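# Move only the ice pack into the standing delivery bag

## Task

Place the ice pack completely inside the delivery bag, lowering it in rather than releasing it from fully above the rim, keep the bag upright, and leave every other item in the basket.

## Robot and tools

Robot: two arms, left_arm and right_arm, each with a two-finger gripper. Scene frame: origin at table-top height midway between the nominal arm bases, +x out over the table, +y toward left_arm, +z up. Arm names do not match image sides. Calibrated bases: left_arm at (-0.050, +0.231, +0.048) m, right_arm at (-0.039, -0.287, +0.032) m. Fingers point along the gripper's +z and open and close along its y. end_effector_position is the point between the pads, about 1 cm short of the fingertips; reported positions and orientations can be off by a few centimetres, more at long reach.

The common row format: 14 numbers, each in [-1, 1], always for both arms: dx, dy, dz, rx, ry, rz, opening for left_arm, then the same seven for right_arm. The first six of an arm are an offset, not a pose: a displacement along the scene axes measured from that arm's Hand target (its last commanded pose after clipping) as it stood when the action or move began. 1.0 equals 0.6 m for dx, dy, dz and 180 degrees for rotation; rx, ry, rz form one rotation vector, applied about the Hand target position. Sending the same offset twice moves the arm twice. All six zero means no new pose for that arm. The opening is absolute, not an offset: +1 fully open (0.094 m), -1 closed. It is always a command, so resend the current value to keep a gripper as it is; 0 means half open.

execute_actions(actions, cameras): actions is a list of actions; each action is up to 15 rows, one per 1/30 s step, the last row held until step 15. Each row inside one action is counted from that action's start pose, not from the previous row. Images are returned only for an empty actions list or when cameras names them (["all"] or names such as cam_high). An empty list also reports the scene number and task.

move(target, speed, blend, opening_speed, grip_force, blocking, cameras): drives each gripper in a straight line toward target, which is one 14-number row or a list of up to 15 rows, every row an offset from the same starting Hand targets. speed is m/s, 0.002 to 2.9, default 0.25 (turning at up to twice that in rad/s), one value or one per target. blend in m rounds corners of a list; 0 stops at each. opening_speed (0.2 or more, per second on the -1..+1 scale) closes fingers gradually; use it for squashable items. grip_force, 10 to 50 N per pad, persists; lower forces close slowly. blocking=false returns after about 0.5 s while the motion continues. A move is capped at 10 s. Its result adds a move: line, e.g. done (at rest within 10 mm and 2 degrees), off_target, moving, held or fault, plus limits such as paced (pose clipped) or held (steps withheld). Paths ignore obstacles and the other arm; avoid routes passing near an arm's own base, which can whip the elbow.

wait(seconds, 0 to 3600) lets time pass with no new command; stop brakes a running move; zoom_image(camera, region [x0, y0, x1, y1], at most 504 by 504 px) enlarges part of the latest image of cam_head_left, cam_head_right, cam_high, cam_low, cam_left_wrist or cam_right_wrist (all 896x504). read_manual gives only licence text. finished_scene(scene) ends the scene irreversibly; after ending scene 1, make no further call in that reply.

Results: Hand target, end_effector_position and quat, Joint positions (last number is finger opening in metres), Joint velocities (may be reported as within noise), joint torques, Tool commands, grip_measured (opening on the command scale, reads slightly wide when empty and a bit narrower than a hard part when squeezing), and grip_effort_nm (gripper motor effort, negative closing; not pad force). execute_actions results also list some intermediate positions.

Behaviour to expect: orientation commands are clipped to 40 degrees from the current one each step; grippers often stop short or sag, especially at reach, so check and send the remaining distance as a new offset. An arm blocked by something keeps pushing until commanded back past its gripper. Fast moves overshoot and hit harder.

Avoid: dropping or letting go of moving items, slamming into or shoving the table, bag or basket, any contact between the two arms or closing one gripper on the other's fingers, knocking anything off the table, tipping the bag over, and long stretched-out holds that heat motors (MOTOR HOT at 75 °C, fault fold at 90 °C). Objects may be nudged by outside disturbances now and then.

Each tool is called as name([rows], argument=value, ...), one row to a line, values as JSON.

## Session

execute_actions(actions=[], cameras=["cam_head_left", "cam_high", "cam_right_wrist"])

Scene clock: 0.00 s.
left_arm: end_effector_position=(+0.2827, +0.3360, +0.3352) grip_measured=+1.000 grip_effort_nm=n/a end_effector_quat_wxyz=(+0.682, -0.276, +0.673, +0.083) | right_arm: end_effector_position=(+0.2078, -0.2443, +0.4010) grip_measured=+1.000 grip_effort_nm=n/a end_effector_quat_wxyz=(+0.661, -0.072, +0.707, +0.242)
Joint positions: left_arm=[0.072 0.906 0.589 0.255 -0.4 -0.294 0.094] | right_arm=[-0.342 0.57 0.805 -0.248 -0.807 0.241 0.094]
Joint velocities: within noise
Joint torques (N m): no reading
Heat: left arm: 49 °C; right arm: 42 °C.
Hand target: left_arm +0.2812, +0.3367, +0.3477; +0.692, -0.276, +0.662, +0.084 | right_arm +0.2075, -0.2435, +0.4092; +0.668, -0.081, +0.700, +0.239
Tool commands: left_gripper/opening=+1.0 right_gripper/opening=+1.0
Images, in order (width x height): cam_head_left 896x504, cam_high 896x504, cam_right_wrist 896x504.

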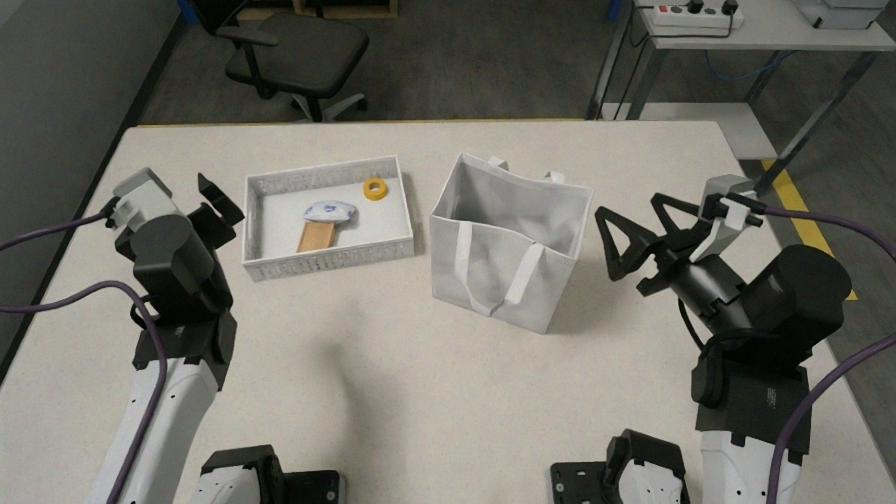

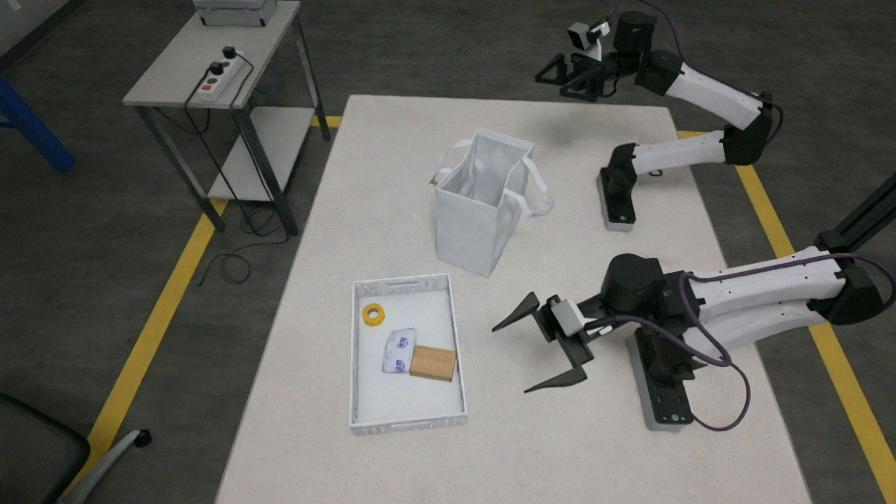

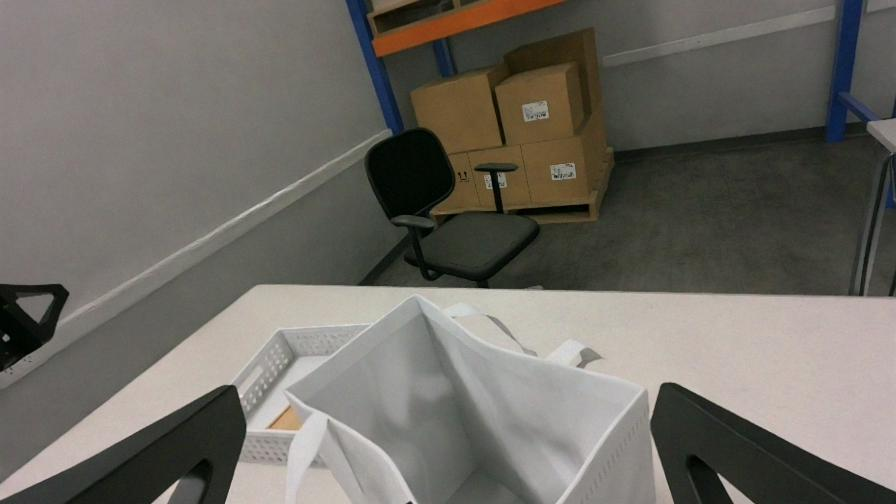

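move([
  [0.2647,-0.1878,-0.1795,-0.0135,0.3585,-0.1964,1,0,-0.19,0,0,0,0,1],
], speed=0.35, cameras=["cam_left_wrist"])

Scene clock: 30.90 s.
left_arm: end_effector_position=(+0.4378, +0.2241, +0.2360) grip_measured=+1.000 grip_effort_nm=-0.03 end_effector_quat_wxyz=(+0.228, -0.004, +0.974, +0.001) | right_arm: end_effector_position=(+0.2090, -0.3611, +0.3872) grip_measured=+1.000 grip_effort_nm=0.03 end_effector_quat_wxyz=(+0.648, -0.035, +0.712, +0.267)
Joint positions: left_arm=[-0.057 2.011 2.002 -1.101 -0.013 -0.025 0.094] | right_arm=[-1.01 0.887 0.851 -0.118 -1.462 0.189 0.094]
Joint torques (N m): left_arm=[-0.12 -8.51 10.15 0.84 0.11 0.16] | right_arm=[-0.57 -0.32 10.88 2.39 -0.3 -0.2]
Heat: left arm: 56 °C; right arm: 44 °C.
Hand target: left_arm +0.4400, +0.2240, +0.2400; +0.225, +0.000, +0.974, +0.000 | right_arm +0.2075, -0.3575, +0.4092; +0.668, -0.081, +0.700, +0.239
Off the commanded pose: left_arm 0.005 m, 1 deg | right_arm 0.022 m, 7 deg.
move: off_target (right_arm)

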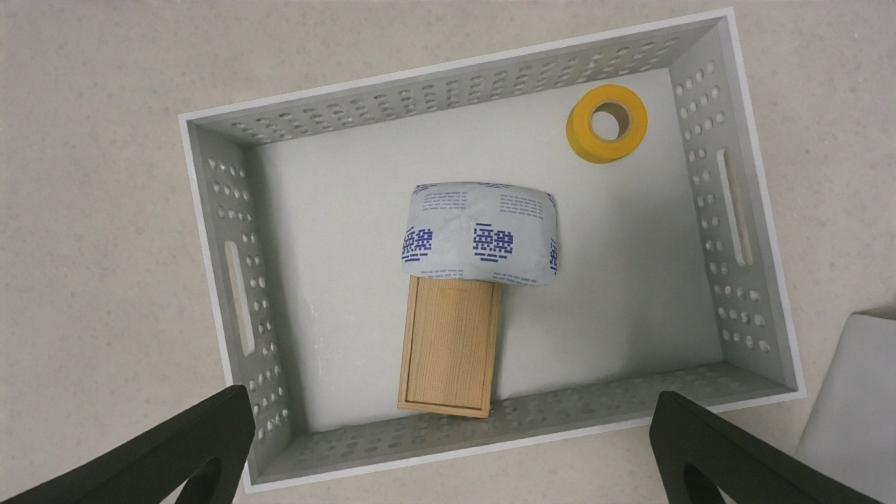

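zoom_image(camera="cam_left_wrist", region=[370, 150, 620, 430])

Scaled by 1.800 from the camera's image (finer frame: 1280x720).

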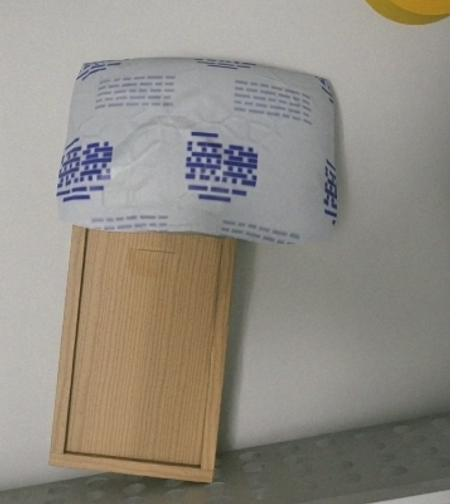

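move([
  [0.0937,-0.1545,-0.25,0.0167,-0.0179,0.4778,1,0,0,0,0,0,0,1],
], speed=0.3, grip_force=[20, 50], cameras=["cam_left_wrist"])

Scene clock: 66.53 s.
left_arm: end_effector_position=(+0.4938, +0.1296, +0.0897) grip_measured=+1.000 grip_effort_nm=-0.02 end_effector_quat_wxyz=(+0.253, -0.631, +0.731, +0.067) | right_arm: end_effector_position=(+0.2091, -0.3612, +0.3884) grip_measured=+1.000 grip_effort_nm=0.03 end_effector_quat_wxyz=(+0.650, -0.039, +0.711, +0.263)
Joint positions: left_arm=[-0.376 2.805 2.824 -1.439 -0.509 -1.723 0.094] | right_arm=[-1.01 0.887 0.851 -0.106 -1.462 0.189 0.094]
Joint torques (N m): left_arm=[0.23 -12.37 9.14 0.31 -0.61 -0.07] | right_arm=[-0.53 -0.36 10.58 2.41 -0.28 -0.08]
Heat: left arm: 59 °C; right arm: 52 °C.
Hand target: left_arm +0.4962, +0.1313, +0.0900; +0.190, -0.659, +0.706, +0.176 | right_arm +0.2075, -0.3575, +0.4092; +0.668, -0.081, +0.700, +0.239
Off the commanded pose: left_arm 0.003 m, 15 deg | right_arm 0.021 m, 6 deg.
elbow stopped short (left arm): the move would have taken joint 3 (elbow) straighter than the controller allows.
grip_force (N): 20, 50
move: off_target (left_arm)

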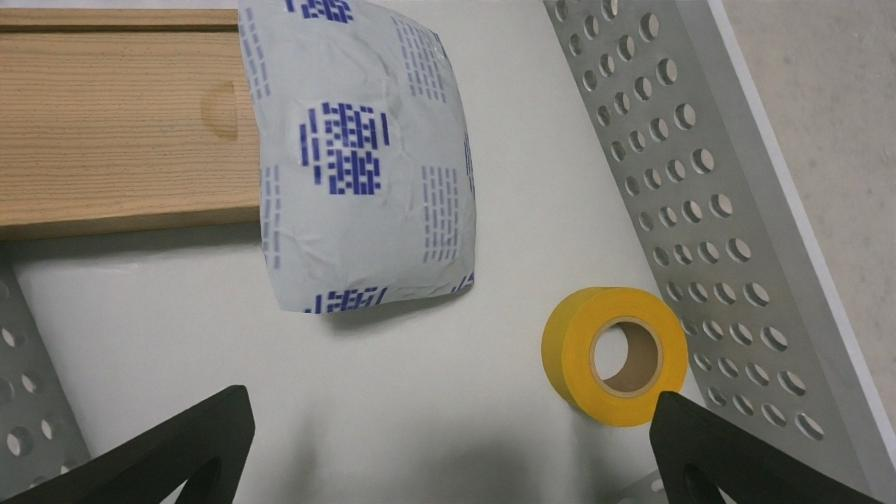

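move([
  [-0.052,0.005,0,0,0,0,1,0,0,0,0,0,0,1],
], speed=0.2, cameras=["cam_left_wrist"])

Scene clock: 116.97 s.
left_arm: end_effector_position=(+0.4666, +0.1400, +0.0872) grip_measured=+1.000 grip_effort_nm=-0.02 end_effector_quat_wxyz=(+0.226, -0.649, +0.718, +0.112) | right_arm: end_effector_position=(+0.2091, -0.3612, +0.3885) grip_measured=+1.000 grip_effort_nm=0.04 end_effector_quat_wxyz=(+0.651, -0.039, +0.711, +0.263)
Joint positions: left_arm=[-0.374 2.805 2.824 -1.568 -0.509 -1.801 0.094] | right_arm=[-1.01 0.887 0.851 -0.104 -1.462 0.189 0.094]
Joint torques (N m): left_arm=[-0.44 -14.19 6.22 0.11 -0.52 -0.07] | right_arm=[-0.54 -0.39 10.59 2.41 -0.29 -0.08]
Heat: left arm: 67 °C; right arm: 56 °C.
Hand target: left_arm +0.4650, +0.1343, +0.0900; +0.190, -0.659, +0.706, +0.176 | right_arm +0.2075, -0.3575, +0.4092; +0.668, -0.081, +0.700, +0.239
Off the commanded pose: left_arm 0.007 m, 9 deg | right_arm 0.021 m, 6 deg.
joint sent to its limit (left arm) — joint 4 (wrist pitch), lower limit. The joint targets are off in position and orientation.
grip_force (N): 20, 50
move: off_target (left_arm)

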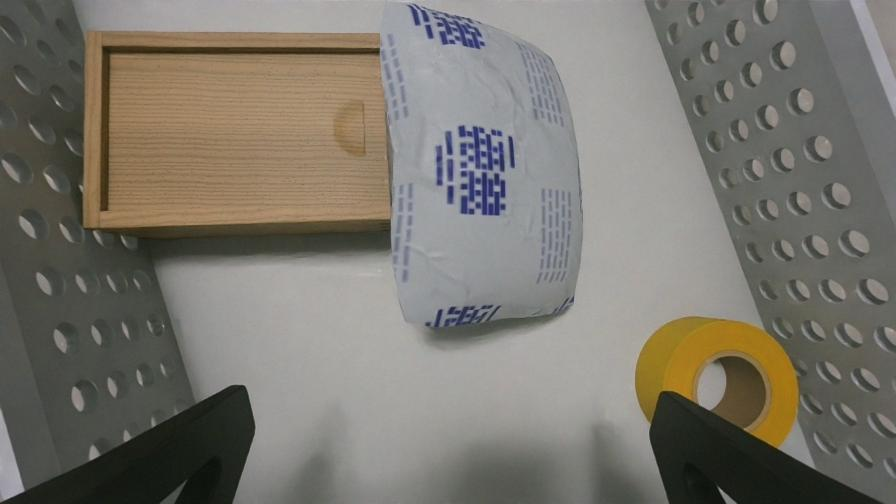

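move([
  [0.0362,0.0475,-0.105,0,0,0,1,0,0,0,0,0,0,1],
], speed=0.1, cameras=["cam_left_wrist"])

Scene clock: 126.50 s.
left_arm: end_effector_position=(+0.4768, +0.1670, +0.0292) grip_measured=+1.000 grip_effort_nm=-0.02 end_effector_quat_wxyz=(+0.211, -0.651, +0.716, +0.137) | right_arm: end_effector_position=(+0.2091, -0.3612, +0.3885) grip_measured=+1.000 grip_effort_nm=0.04 end_effector_quat_wxyz=(+0.651, -0.039, +0.711, +0.263)
Joint positions: left_arm=[-0.319 2.922 2.826 -1.488 -0.509 -1.76 0.094] | right_arm=[-1.01 0.887 0.851 -0.104 -1.462 0.189 0.094]
Joint torques (N m): left_arm=[0.54 -12.26 8.77 0.4 -0.51 0.16] | right_arm=[-0.54 -0.36 10.56 2.41 -0.29 -0.07]
Heat: left arm: 65 °C; right arm: 56 °C.
Hand target: left_arm +0.4868, +0.1628, +0.0270; +0.190, -0.659, +0.706, +0.176 | right_arm +0.2075, -0.3575, +0.4092; +0.668, -0.081, +0.700, +0.239
Off the commanded pose: left_arm 0.011 m, 5 deg | right_arm 0.021 m, 6 deg.
elbow stopped short (left arm): the move would have taken joint 3 (elbow) straighter than the controller allows.
grip_force (N): 20, 50
move: off_target (left_arm)

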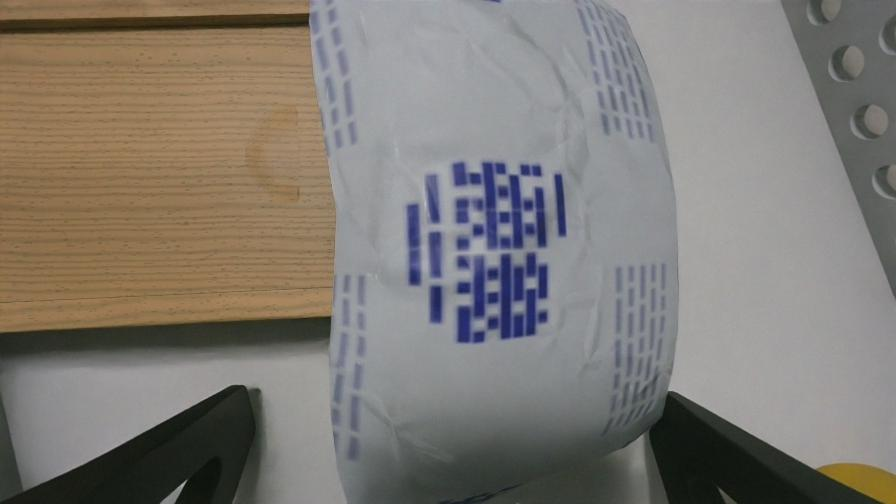

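move([
  [0.017,0,-0.008,0,0,0,1,0,0,0,0,0,0,1],
  [0.017,0,-0.008,0,0,0,0.25,0,0,0,0,0,0,1],
], speed=0.08, cameras=["cam_left_wrist"])

Scene clock: 137.17 s.
left_arm: end_effector_position=(+0.4858, +0.1610, +0.0293) grip_measured=+0.252 grip_effort_nm=-0.13 end_effector_quat_wxyz=(+0.220, -0.641, +0.725, +0.122) | right_arm: end_effector_position=(+0.2091, -0.3612, +0.3885) grip_measured=+1.000 grip_effort_nm=0.04 end_effector_quat_wxyz=(+0.651, -0.039, +0.711, +0.263)
Joint positions: left_arm=[-0.325 2.922 2.826 -1.445 -0.509 -1.728 0.059] | right_arm=[-1.01 0.887 0.851 -0.104 -1.462 0.189 0.094]
Joint torques (N m): left_arm=[0.83 -11.4 8.85 0.55 -0.52 0.14] | right_arm=[-0.55 -0.36 10.56 2.41 -0.29 -0.07]
Heat: left arm: 63 °C; right arm: 56 °C.
Hand target: left_arm +0.4970, +0.1628, +0.0222; +0.190, -0.659, +0.706, +0.176 | right_arm +0.2075, -0.3575, +0.4092; +0.668, -0.081, +0.700, +0.239
Off the commanded pose: left_arm 0.013 m, 8 deg | right_arm 0.021 m, 6 deg.
elbow stopped short (left arm): the move would have taken joint 3 (elbow) straighter than the controller allows.
grip_force (N): 20, 50
move: off_target (left_arm); target 2's new opening was sent with left_arm's hand 0.017 m and 7 deg from that target

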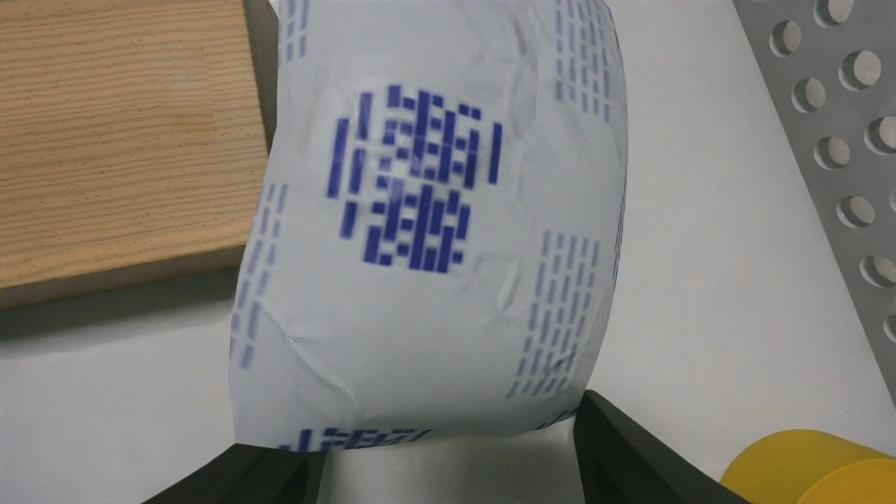

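move([
  [0,0,0,0,0,0,1,0,0,0,0,0,0,1],
  [-0.0122,0.025,-0.0125,0,0,0,1,0,0,0,0,0,0,1],
], speed=0.08, cameras=["cam_left_wrist"])

Scene clock: 152.03 s.
left_arm: end_effector_position=(+0.4894, +0.1671, +0.0307) grip_measured=+0.998 grip_effort_nm=0.09 end_effector_quat_wxyz=(+0.226, -0.645, +0.720, +0.121) | right_arm: end_effector_position=(+0.2091, -0.3612, +0.3885) grip_measured=+1.000 grip_effort_nm=0.03 end_effector_quat_wxyz=(+0.651, -0.039, +0.711, +0.263)
Joint positions: left_arm=[-0.314 2.926 2.838 -1.44 -0.517 -1.726 0.094] | right_arm=[-1.01 0.887 0.851 -0.104 -1.462 0.189 0.094]
Joint torques (N m): left_arm=[1.4 -10.65 7.94 0.2 -0.44 0.12] | right_arm=[-0.54 -0.38 10.55 2.41 -0.29 -0.08]
Heat: left arm: 62 °C; right arm: 57 °C.
Hand target: left_arm +0.4896, +0.1778, +0.0147; +0.190, -0.659, +0.706, +0.176 | right_arm +0.2075, -0.3575, +0.4092; +0.668, -0.081, +0.700, +0.239
Off the commanded pose: left_arm 0.019 m, 8 deg | right_arm 0.021 m, 6 deg.
elbow stopped short (left arm): the move would have taken joint 3 (elbow) straighter than the controller allows.
grip_force (N): 20, 50
move: off_target (left_arm)

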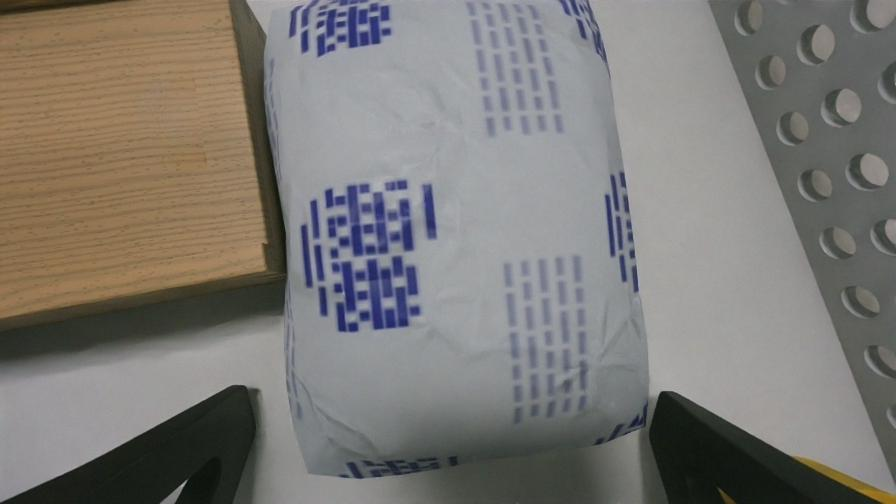

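move([
  [0.005,-0.0047,0.0055,-0.0095,-0.036,-0.0229,1,0,0,0,0,0,0,1],
], speed=0.08, cameras=["cam_left_wrist"])

Scene clock: 165.63 s.
left_arm: end_effector_position=(+0.4894, +0.1671, +0.0307) grip_measured=+0.998 grip_effort_nm=0.09 end_effector_quat_wxyz=(+0.225, -0.641, +0.723, +0.122) | right_arm: end_effector_position=(+0.2091, -0.3612, +0.3885) grip_measured=+1.000 grip_effort_nm=0.03 end_effector_quat_wxyz=(+0.651, -0.039, +0.711, +0.263)
Joint positions: left_arm=[-0.314 2.926 2.838 -1.44 -0.517 -1.717 0.094] | right_arm=[-1.01 0.887 0.851 -0.104 -1.462 0.189 0.094]
Joint torques (N m): left_arm=[1.06 -13.2 4.26 0.6 -0.43 0.14] | right_arm=[-0.51 -0.38 10.54 2.4 -0.29 -0.08]
Heat: left arm: 61 °C; right arm: 57 °C.
Hand target: left_arm +0.4926, +0.1750, +0.0180; +0.226, -0.645, +0.720, +0.121 | right_arm +0.2075, -0.3575, +0.4092; +0.668, -0.081, +0.700, +0.239
Off the commanded pose: left_arm 0.015 m, 1 deg | right_arm 0.021 m, 6 deg.
grip_force (N): 20, 50
move: off_target (left_arm)

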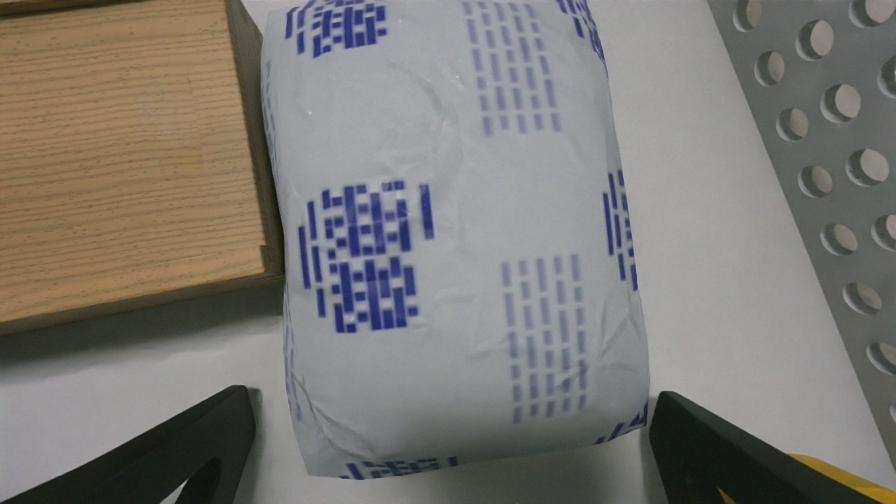

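move([
  [0.0033,0.0067,-0.0167,0,0,0,1,0,0,0,0,0,0,1],
  [0.0033,0.0067,-0.0167,0,0,0,0.25,0,0,0,0,0,0,1],
], speed=0.08, cameras=["cam_left_wrist"])

Scene clock: 173.03 s.
left_arm: end_effector_position=(+0.4899, +0.1743, +0.0292) grip_measured=+0.254 grip_effort_nm=-0.23 end_effector_quat_wxyz=(+0.228, -0.639, +0.723, +0.130) | right_arm: end_effector_position=(+0.2091, -0.3612, +0.3885) grip_measured=+1.000 grip_effort_nm=0.03 end_effector_quat_wxyz=(+0.651, -0.039, +0.711, +0.263)
Joint positions: left_arm=[-0.305 2.926 2.827 -1.434 -0.53 -1.705 0.059] | right_arm=[-1.01 0.887 0.851 -0.104 -1.462 0.189 0.094]
Joint torques (N m): left_arm=[0.92 -12.29 3.66 0.79 -0.27 0.09] | right_arm=[-0.53 -0.38 10.58 2.41 -0.28 -0.07]
Heat: left arm: 60 °C; right arm: 57 °C.
Hand target: left_arm +0.4946, +0.1790, +0.0080; +0.226, -0.645, +0.720, +0.121 | right_arm +0.2075, -0.3575, +0.4092; +0.668, -0.081, +0.700, +0.239
Off the commanded pose: left_arm 0.022 m, 1 deg | right_arm 0.021 m, 6 deg.
grip_force (N): 20, 50
move: off_target (left_arm); target 2's new opening was sent with left_arm's hand 0.025 m and 0 deg from that target

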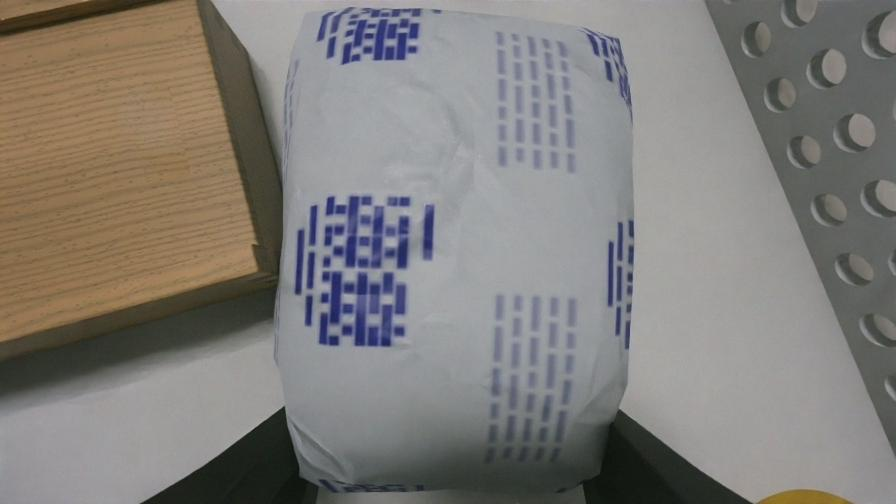

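move([
  [0,0,0.15,0,0,0,0.2,0,0,0,0,0,0,1],
  [-0.1243,0.035,0.43,0,0,0,0.2,0,0,0,0,0,0,1],
], speed=[0.12, 0.25], blend=[0.03, 0], cameras=["cam_left_wrist", "cam_head_left"])

Scene clock: 184.17 s.
left_arm: end_effector_position=(+0.4290, +0.1933, +0.2521) grip_measured=+0.202 grip_effort_nm=-0.13 end_effector_quat_wxyz=(+0.273, -0.629, +0.725, +0.060) | right_arm: end_effector_position=(+0.2091, -0.3612, +0.3885) grip_measured=+1.000 grip_effort_nm=0.03 end_effector_quat_wxyz=(+0.651, -0.039, +0.711, +0.263)
Joint positions: left_arm=[-0.297 2.298 2.519 -1.56 -0.521 -1.627 0.056] | right_arm=[-1.01 0.887 0.851 -0.104 -1.462 0.189 0.094]
Joint torques (N m): left_arm=[0.12 -15.06 4.12 0.45 -0.55 0.17] | right_arm=[-0.55 -0.36 10.56 2.41 -0.29 -0.07]
Heat: left arm: 58 °C; right arm: 58 °C.
Hand target: left_arm +0.4200, +0.2000, +0.2660; +0.226, -0.645, +0.720, +0.121 | right_arm +0.2075, -0.3575, +0.4092; +0.668, -0.081, +0.700, +0.239
Off the commanded pose: left_arm 0.018 m, 9 deg | right_arm 0.021 m, 6 deg.
elbow stopped short (left arm): the move would have taken joint 3 (elbow) straighter than the controller allows.
joint sent to its limit (left arm) — joint 4 (wrist pitch), lower limit. The joint targets are off in position and orientation.
grip_force (N): 20, 50
move: off_target (left_arm)
Images, in order (width x height): cam_head_left 896x504, cam_left_wrist 896x504.

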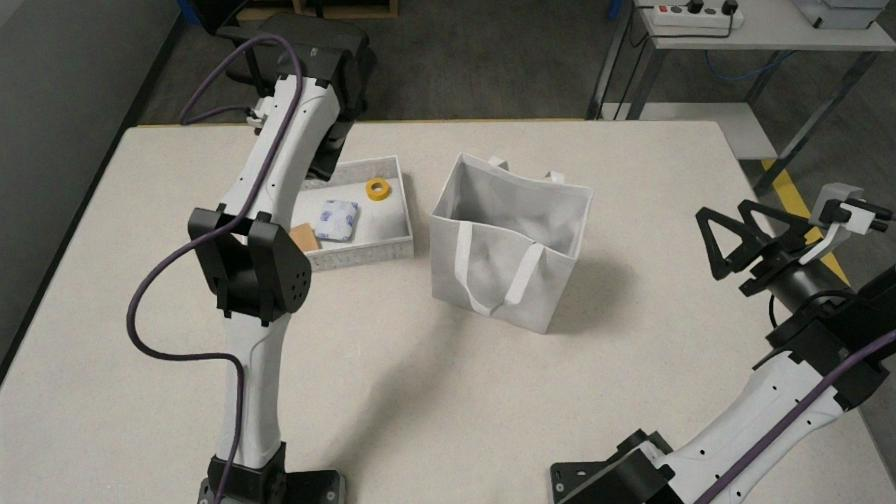

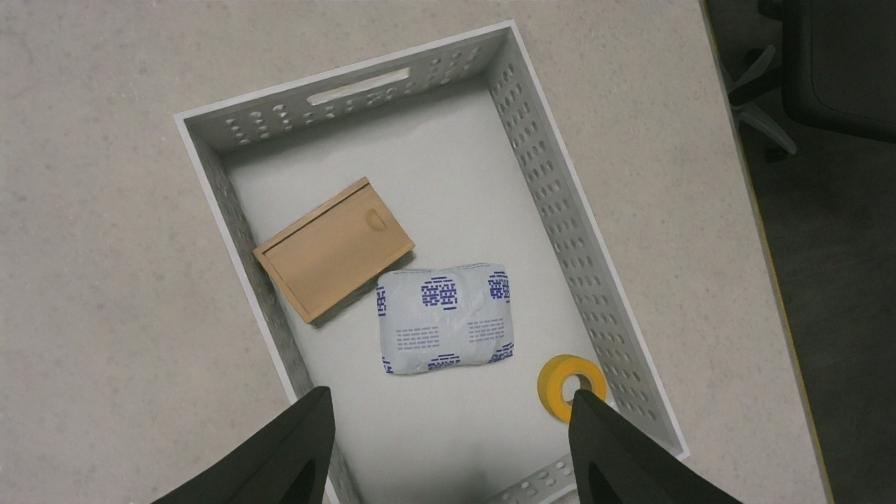

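move([
  [0.055,-0.0053,-0.2933,0.0298,0.0296,-0.5049,1,0,0,0,0,0,0,1],
], speed=0.35, cameras=["cam_left_wrist"])

Scene clock: 207.63 s.
left_arm: end_effector_position=(+0.4473, +0.1989, +0.0986) grip_measured=+0.998 grip_effort_nm=0.08 end_effector_quat_wxyz=(+0.234, +0.067, +0.970, -0.012) | right_arm: end_effector_position=(+0.2091, -0.3612, +0.3885) grip_measured=+1.000 grip_effort_nm=0.04 end_effector_quat_wxyz=(+0.651, -0.039, +0.711, +0.263)
Joint positions: left_arm=[-0.092 2.064 1.525 -0.56 0.03 0.076 0.094] | right_arm=[-1.01 0.887 0.851 -0.104 -1.462 0.189 0.094]
Joint torques (N m): left_arm=[0.53 -8.99 5.05 1.67 0.16 0.16] | right_arm=[-0.55 -0.36 10.59 2.41 -0.29 -0.08]
Heat: left arm: 57 °C; right arm: 58 °C.
Hand target: left_arm +0.4530, +0.1969, +0.0900; +0.242, +0.076, +0.967, -0.019 | right_arm +0.2075, -0.3575, +0.4092; +0.668, -0.081, +0.700, +0.239
Off the commanded pose: left_arm 0.011 m, 2 deg | right_arm 0.021 m, 6 deg.
grip_force (N): 20, 50
move: off_target (left_arm)

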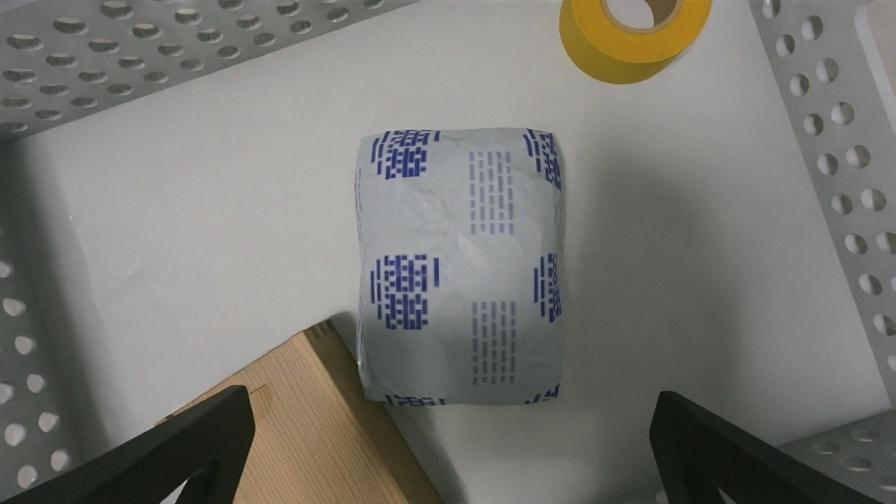

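move([
  [0.0625,-0.0165,-0.125,0,0,0,1,0,0,0,0,0,0,1],
  [0.0625,-0.0165,-0.125,0,0,0,0.28,0,0,0,0,0,0,1],
  [0.0625,-0.0165,0.3,0,0,0,0.28,0,0,0,0,0,0,1],
], speed=[0.12, 0.12, 0.25], cameras=["cam_left_wrist", "cam_head_left"])

Scene clock: 230.33 s.
left_arm: end_effector_position=(+0.4896, +0.1875, +0.2655) grip_measured=+0.285 grip_effort_nm=-0.30 end_effector_quat_wxyz=(+0.247, +0.075, +0.966, -0.018) | right_arm: end_effector_position=(+0.2091, -0.3612, +0.3885) grip_measured=+1.000 grip_effort_nm=0.04 end_effector_quat_wxyz=(+0.651, -0.039, +0.711, +0.263)
Joint positions: left_arm=[-0.106 2.425 2.813 -1.46 0.039 0.078 0.06] | right_arm=[-1.01 0.887 0.851 -0.104 -1.462 0.189 0.094]
Joint torques (N m): left_arm=[-0.17 -10.84 9.4 1.02 -0.04 -0.02] | right_arm=[-0.54 -0.38 10.56 2.41 -0.29 -0.07]
Heat: left arm: 57 °C; right arm: 59 °C.
Hand target: left_arm +0.4905, +0.1870, +0.2700; +0.242, +0.076, +0.967, -0.019 | right_arm +0.2075, -0.3575, +0.4092; +0.668, -0.081, +0.700, +0.239
Off the commanded pose: left_arm 0.005 m, 1 deg | right_arm 0.021 m, 6 deg.
grip_force (N): 20, 50
move: done; target 2's new opening was sent with left_arm's hand 0.015 m and 1 deg from that target
Images, in order (width x height): cam_head_left 896x504, cam_left_wrist 896x504.

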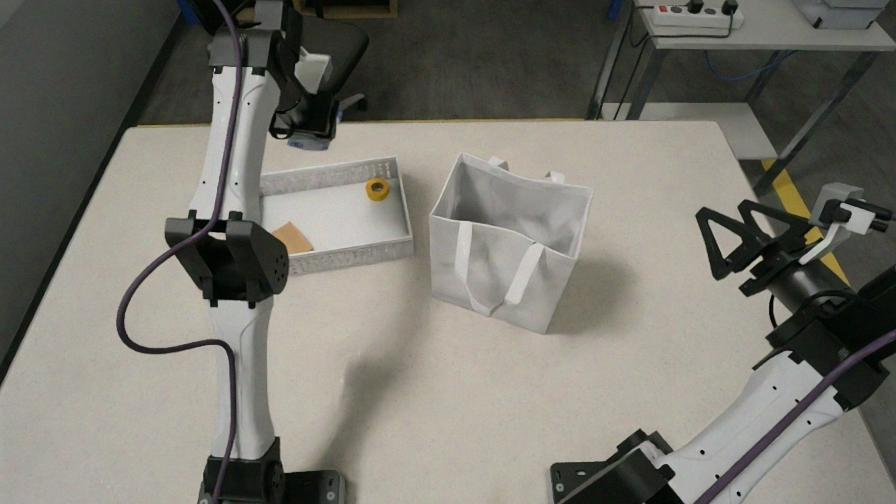

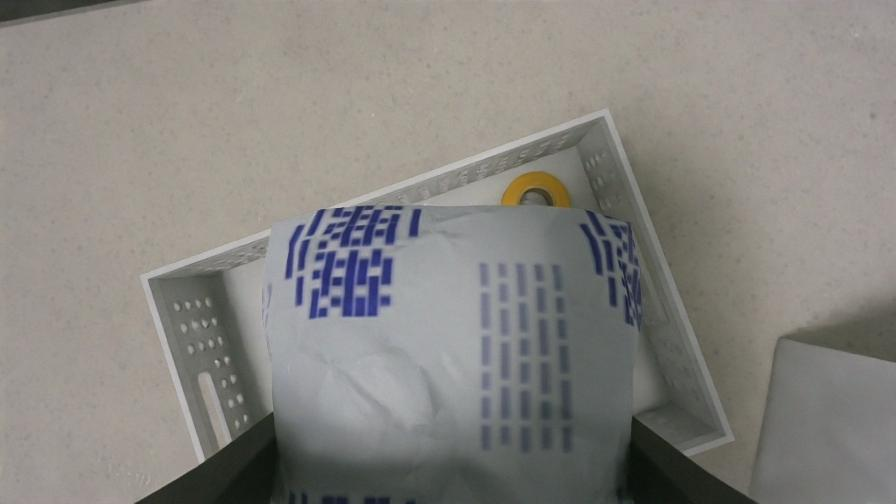

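move([
  [-0.1008,-0.095,0.125,-0.012,-0.065,-0.022,0.28,0,0,0,0,0,0,1],
  [-0.2325,-0.5262,0.1333,-0.0238,-0.0914,-0.0628,0.28,0,0,0,0,0,0,1],
], speed=0.28, blend=[0.04, 0], cameras=["cam_left_wrist", "cam_high"])

Scene clock: 246.80 s.
left_arm: end_effector_position=(+0.3471, -0.1302, +0.3394) grip_measured=+0.285 grip_effort_nm=-0.30 end_effector_quat_wxyz=(+0.363, +0.179, +0.912, -0.070) | right_arm: end_effector_position=(+0.2091, -0.3612, +0.3885) grip_measured=+1.000 grip_effort_nm=0.03 end_effector_quat_wxyz=(+0.651, -0.039, +0.711, +0.263)
Joint positions: left_arm=[-0.873 2.192 2.569 -1.244 -0.305 -0.335 0.06] | right_arm=[-1.01 0.887 0.851 -0.104 -1.462 0.189 0.094]
Joint torques (N m): left_arm=[0.66 -9.8 9.89 1.41 -0.51 -0.09] | right_arm=[-0.51 -0.38 10.56 2.41 -0.29 -0.08]
Heat: left arm: 60 °C; right arm: 59 °C.
Hand target: left_arm +0.3510, -0.1288, +0.3500; +0.377, +0.163, +0.909, -0.067 | right_arm +0.2075, -0.3575, +0.4092; +0.668, -0.081, +0.700, +0.239
Off the commanded pose: left_arm 0.011 m, 2 deg | right_arm 0.021 m, 6 deg.
grip_force (N): 20, 50
move: off_target (left_arm)
Images, in order (width x height): cam_high 896x504, cam_left_wrist 896x504.

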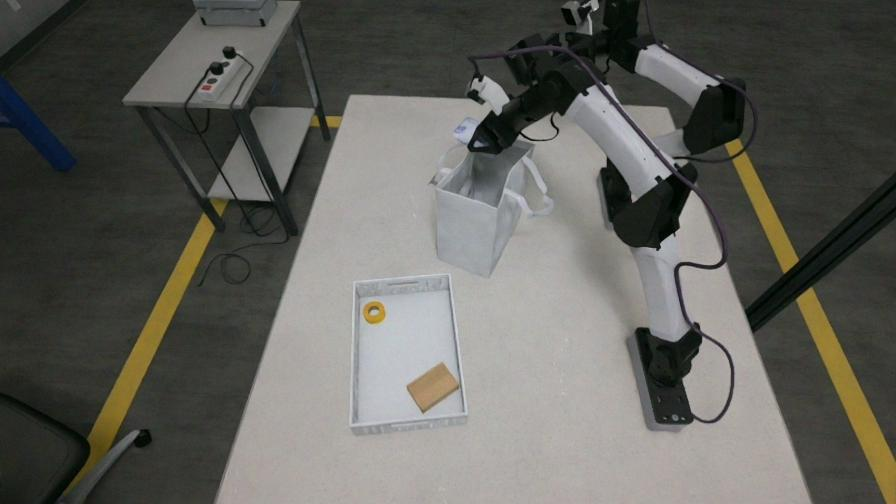

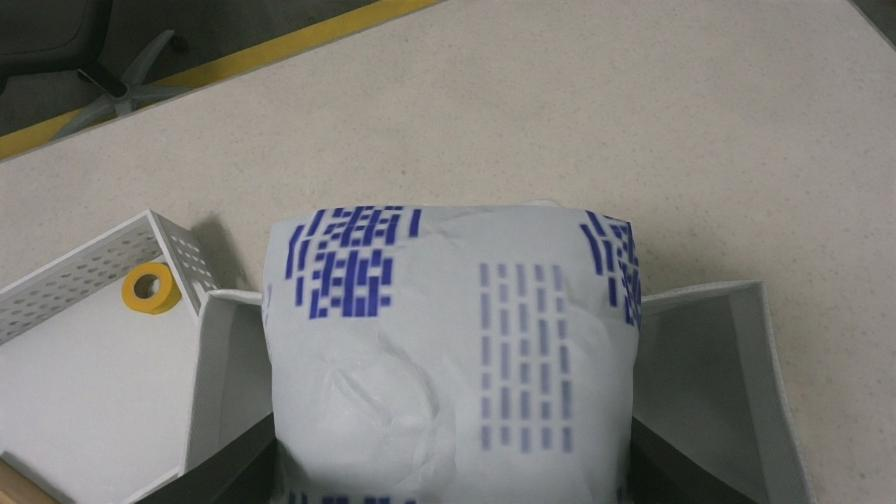

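move([
  [-0.0086,-0.0208,-0.0575,0.0164,0.0443,0,0.28,0,0,0,0,0,0,1],
  [-0.0117,-0.0196,-0.1242,0.0357,0.0964,0,0.28,0,0,0,0,0,0,1],
], speed=0.1, blend=[0.01, 0], cameras=["cam_left_wrist", "cam_head_left"])

Scene clock: 276.67 s.
left_arm: end_effector_position=(+0.3396, -0.1441, +0.2724) grip_measured=+0.285 grip_effort_nm=-0.30 end_effector_quat_wxyz=(+0.263, +0.189, +0.944, -0.059) | right_arm: end_effector_position=(+0.2091, -0.3612, +0.3885) grip_measured=+1.000 grip_effort_nm=0.03 end_effector_quat_wxyz=(+0.651, -0.039, +0.711, +0.263)
Joint positions: left_arm=[-0.871 2.422 2.82 -1.46 -0.211 -0.384 0.06] | right_arm=[-1.01 0.887 0.851 -0.104 -1.462 0.189 0.094]
Joint torques (N m): left_arm=[0.84 -10.76 9.11 1.02 -0.05 -0.08] | right_arm=[-0.51 -0.35 10.58 2.41 -0.28 -0.07]
Heat: left arm: 65 °C; right arm: 59 °C.
Hand target: left_arm +0.3440, -0.1405, +0.2755; +0.226, +0.172, +0.958, -0.040 | right_arm +0.2075, -0.3575, +0.4092; +0.668, -0.081, +0.700, +0.239
Off the commanded pose: left_arm 0.006 m, 5 deg | right_arm 0.021 m, 6 deg.
elbow stopped short (left arm): the move would have taken joint 3 (elbow) straighter than the controller allows.
grip_force (N): 20, 50
move: off_target (left_arm)
Images, in order (width x height): cam_head_left 896x504, cam_left_wrist 896x504.

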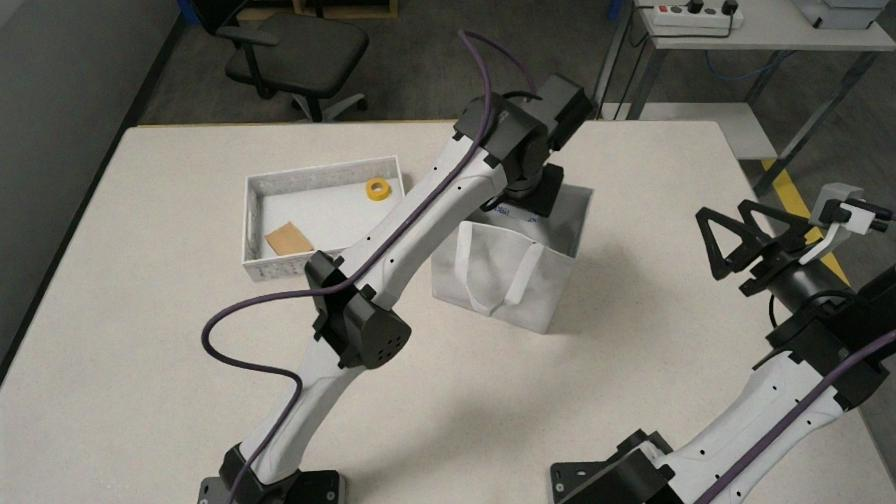

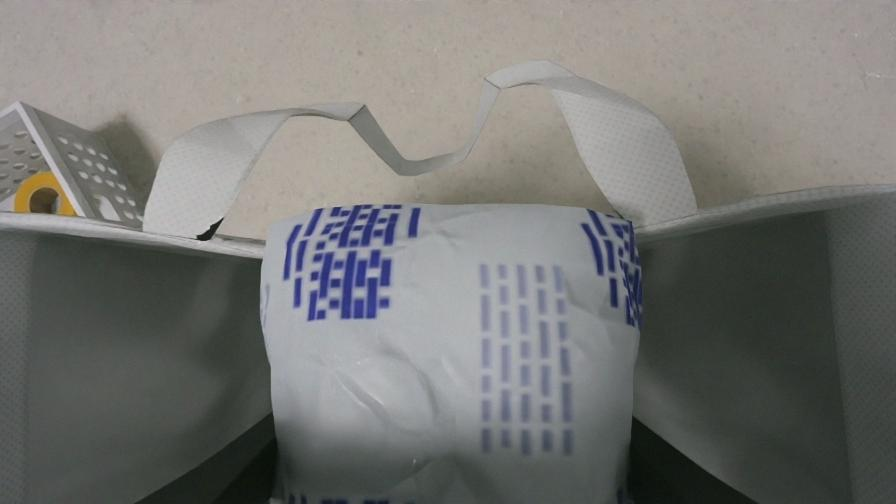

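move([
  [-0.0219,0.0081,0.005,0,0,0,0.28,0,0,0,0,0,0,1],
  [-0.0219,0.0081,-0.055,0.0116,0.031,0,0.28,0,0,0,0,0,0,1],
], speed=0.07, cameras=["cam_left_wrist", "cam_head_left"])

Scene clock: 294.43 s.
left_arm: end_effector_position=(+0.3313, -0.1330, +0.2379) grip_measured=+0.285 grip_effort_nm=-0.30 end_effector_quat_wxyz=(+0.200, +0.183, +0.962, -0.041) | right_arm: end_effector_position=(+0.2091, -0.3612, +0.3885) grip_measured=+1.000 grip_effort_nm=0.04 end_effector_quat_wxyz=(+0.651, -0.039, +0.711, +0.263)
Joint positions: left_arm=[-0.854 2.469 2.82 -1.543 -0.167 -0.409 0.06] | right_arm=[-1.01 0.887 0.851 -0.104 -1.462 0.189 0.094]
Joint torques (N m): left_arm=[0.68 -11.17 9.09 0.83 -0.04 -0.09] | right_arm=[-0.51 -0.36 10.56 2.41 -0.29 -0.08]
Heat: left arm: 64 °C; right arm: 60 °C.
Hand target: left_arm +0.3309, -0.1357, +0.2425; +0.176, +0.174, +0.968, -0.031 | right_arm +0.2075, -0.3575, +0.4092; +0.668, -0.081, +0.700, +0.239
Off the commanded pose: left_arm 0.005 m, 3 deg | right_arm 0.021 m, 6 deg.
elbow stopped short (left arm): the move would have taken joint 3 (elbow) straighter than the controller allows.
grip_force (N): 20, 50
move: off_target (left_arm)
Images, in order (width x height): cam_head_left 896x504, cam_left_wrist 896x504.

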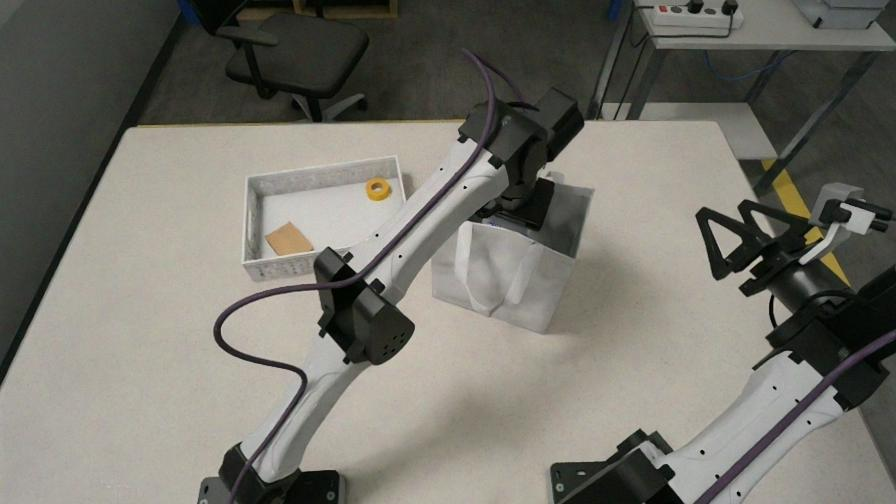

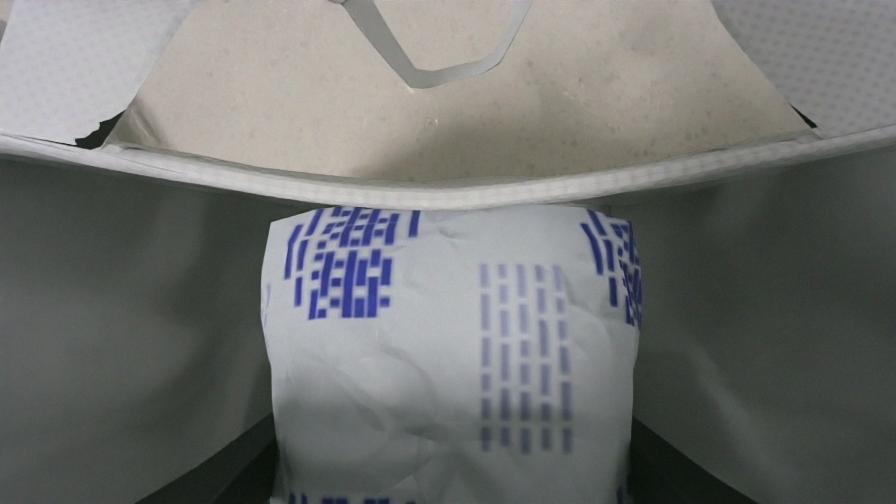

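move([
  [0,0,-0.0592,0.0058,0.0157,0,0.28,0,0,0,0,0,0,1],
  [0,0,-0.0592,0.0058,0.0157,0,0.78,0,0,0,0,0,0,1],
], speed=0.07, opening_speed=0.35, cameras=["cam_left_wrist"])

Scene clock: 308.53 s.
left_arm: end_effector_position=(+0.3315, -0.1328, +0.2045) grip_measured=+0.778 grip_effort_nm=0.08 end_effector_quat_wxyz=(+0.162, +0.182, +0.969, -0.029) | right_arm: end_effector_position=(+0.2091, -0.3612, +0.3885) grip_measured=+1.000 grip_effort_nm=0.04 end_effector_quat_wxyz=(+0.651, -0.039, +0.711, +0.263)
Joint positions: left_arm=[-0.845 2.534 2.824 -1.562 -0.141 -0.415 0.084] | right_arm=[-1.01 0.887 0.851 -0.104 -1.462 0.189 0.094]
Joint torques (N m): left_arm=[0.73 -11.55 8.77 0.69 -0.02 -0.09] | right_arm=[-0.53 -0.35 10.55 2.41 -0.29 -0.07]
Heat: left arm: 63 °C; right arm: 60 °C.
Hand target: left_arm +0.3309, -0.1357, +0.2069; +0.150, +0.175, +0.973, -0.026 | right_arm +0.2075, -0.3575, +0.4092; +0.668, -0.081, +0.700, +0.239
Off the commanded pose: left_arm 0.004 m, 2 deg | right_arm 0.021 m, 6 deg.
elbow stopped short (left arm): the move would have taken joint 3 (elbow) straighter than the controller allows.
joint at its limit (left arm) — joint 4 (wrist pitch), lower limit.
grip_force (N): 20, 50
move: done

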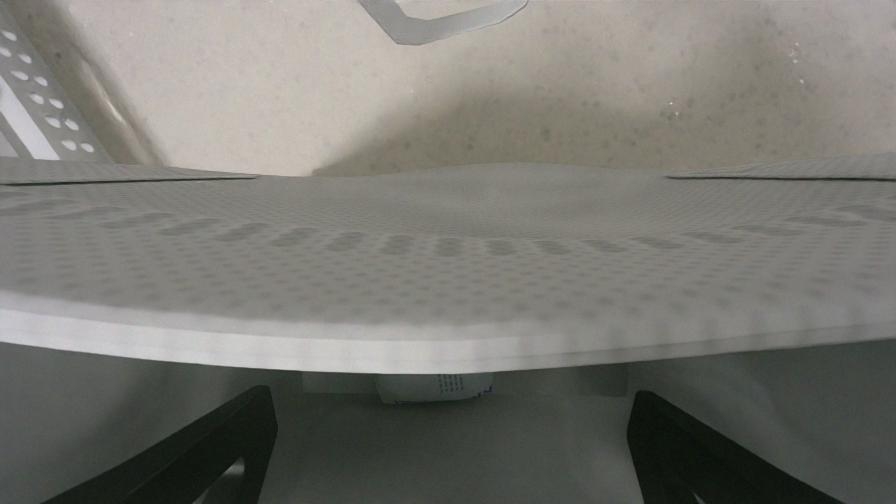

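move([
  [0,0,0.0718,-0.0058,-0.0157,0,0.78,0,0,0,0,0,0,1],
  [0.0133,0,0.1718,-0.0183,-0.0495,0,0.78,0,0,0,0,0,0,1],
  [0.0335,0.0115,0.2885,-0.054,-0.146,0,0.78,0,0,0,0,0,0,1],
], speed=[0.1, 0.15, 0.25], blend=[0.01, 0.03, 0], cameras=["cam_head_left", "cam_high", "cam_left_wrist"])

Scene clock: 315.63 s.
left_arm: end_effector_position=(+0.3447, -0.1298, +0.3368) grip_measured=+0.778 grip_effort_nm=0.09 end_effector_quat_wxyz=(+0.349, +0.182, +0.917, -0.055) | right_arm: end_effector_position=(+0.2091, -0.3612, +0.3885) grip_measured=+1.000 grip_effort_nm=0.04 end_effector_quat_wxyz=(+0.651, -0.039, +0.711, +0.263)
Joint positions: left_arm=[-0.879 2.322 2.829 -1.416 -0.316 -0.34 0.084] | right_arm=[-1.01 0.887 0.851 -0.104 -1.462 0.189 0.094]
Joint torques (N m): left_arm=[-0.24 -15.17 8.14 2 -0.45 0.16] | right_arm=[-0.54 -0.36 10.56 2.41 -0.28 -0.08]
Heat: left arm: 64 °C; right arm: 60 °C.
Hand target: left_arm +0.3510, -0.1288, +0.3800; +0.381, +0.163, +0.908, -0.068 | right_arm +0.2075, -0.3575, +0.4092; +0.668, -0.081, +0.700, +0.239
Off the commanded pose: left_arm 0.044 m, 5 deg | right_arm 0.021 m, 6 deg.
elbow stopped short (left arm): the move would have taken joint 3 (elbow) straighter than the controller allows.
grip_force (N): 20, 50
move: off_target (left_arm)

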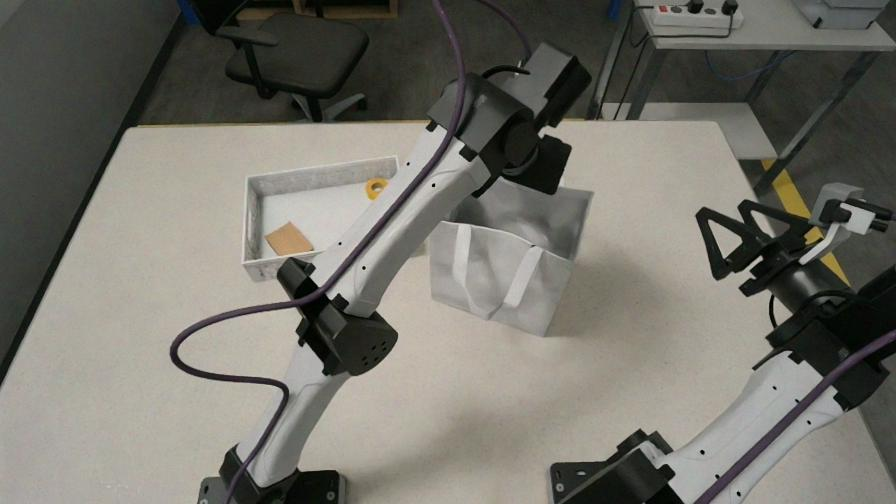

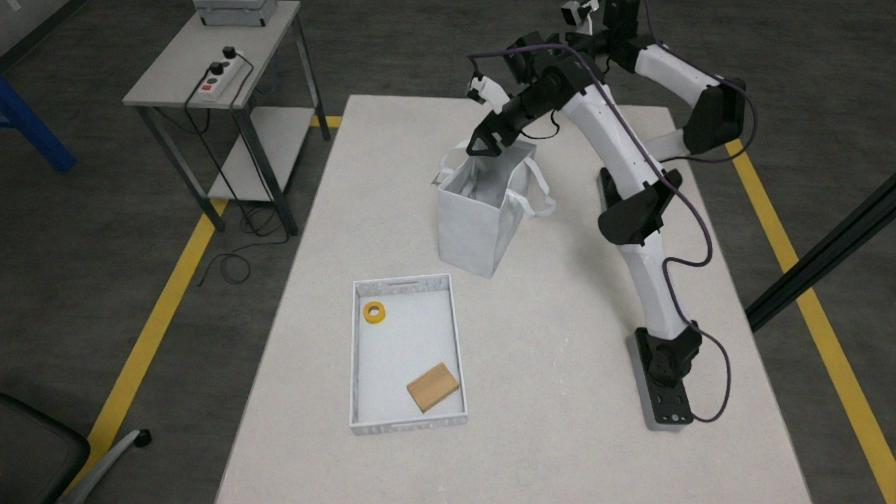

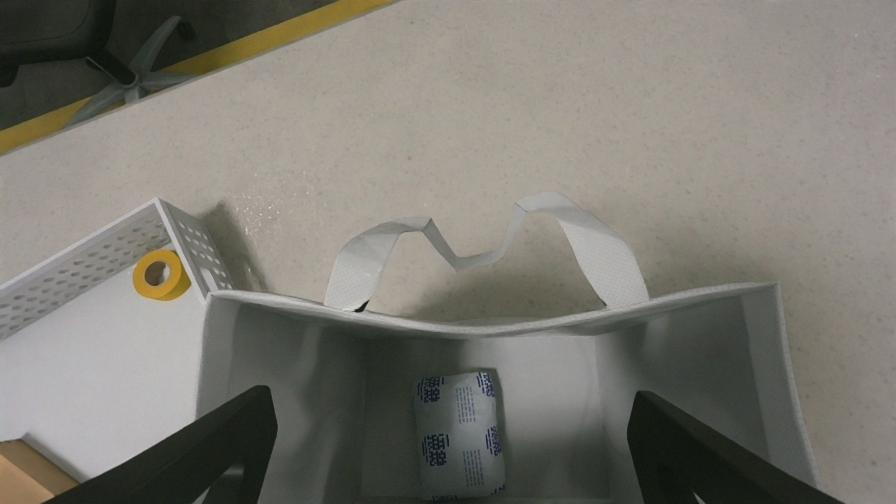

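finished_scene(scene=2)

The scene is finished: the task was done.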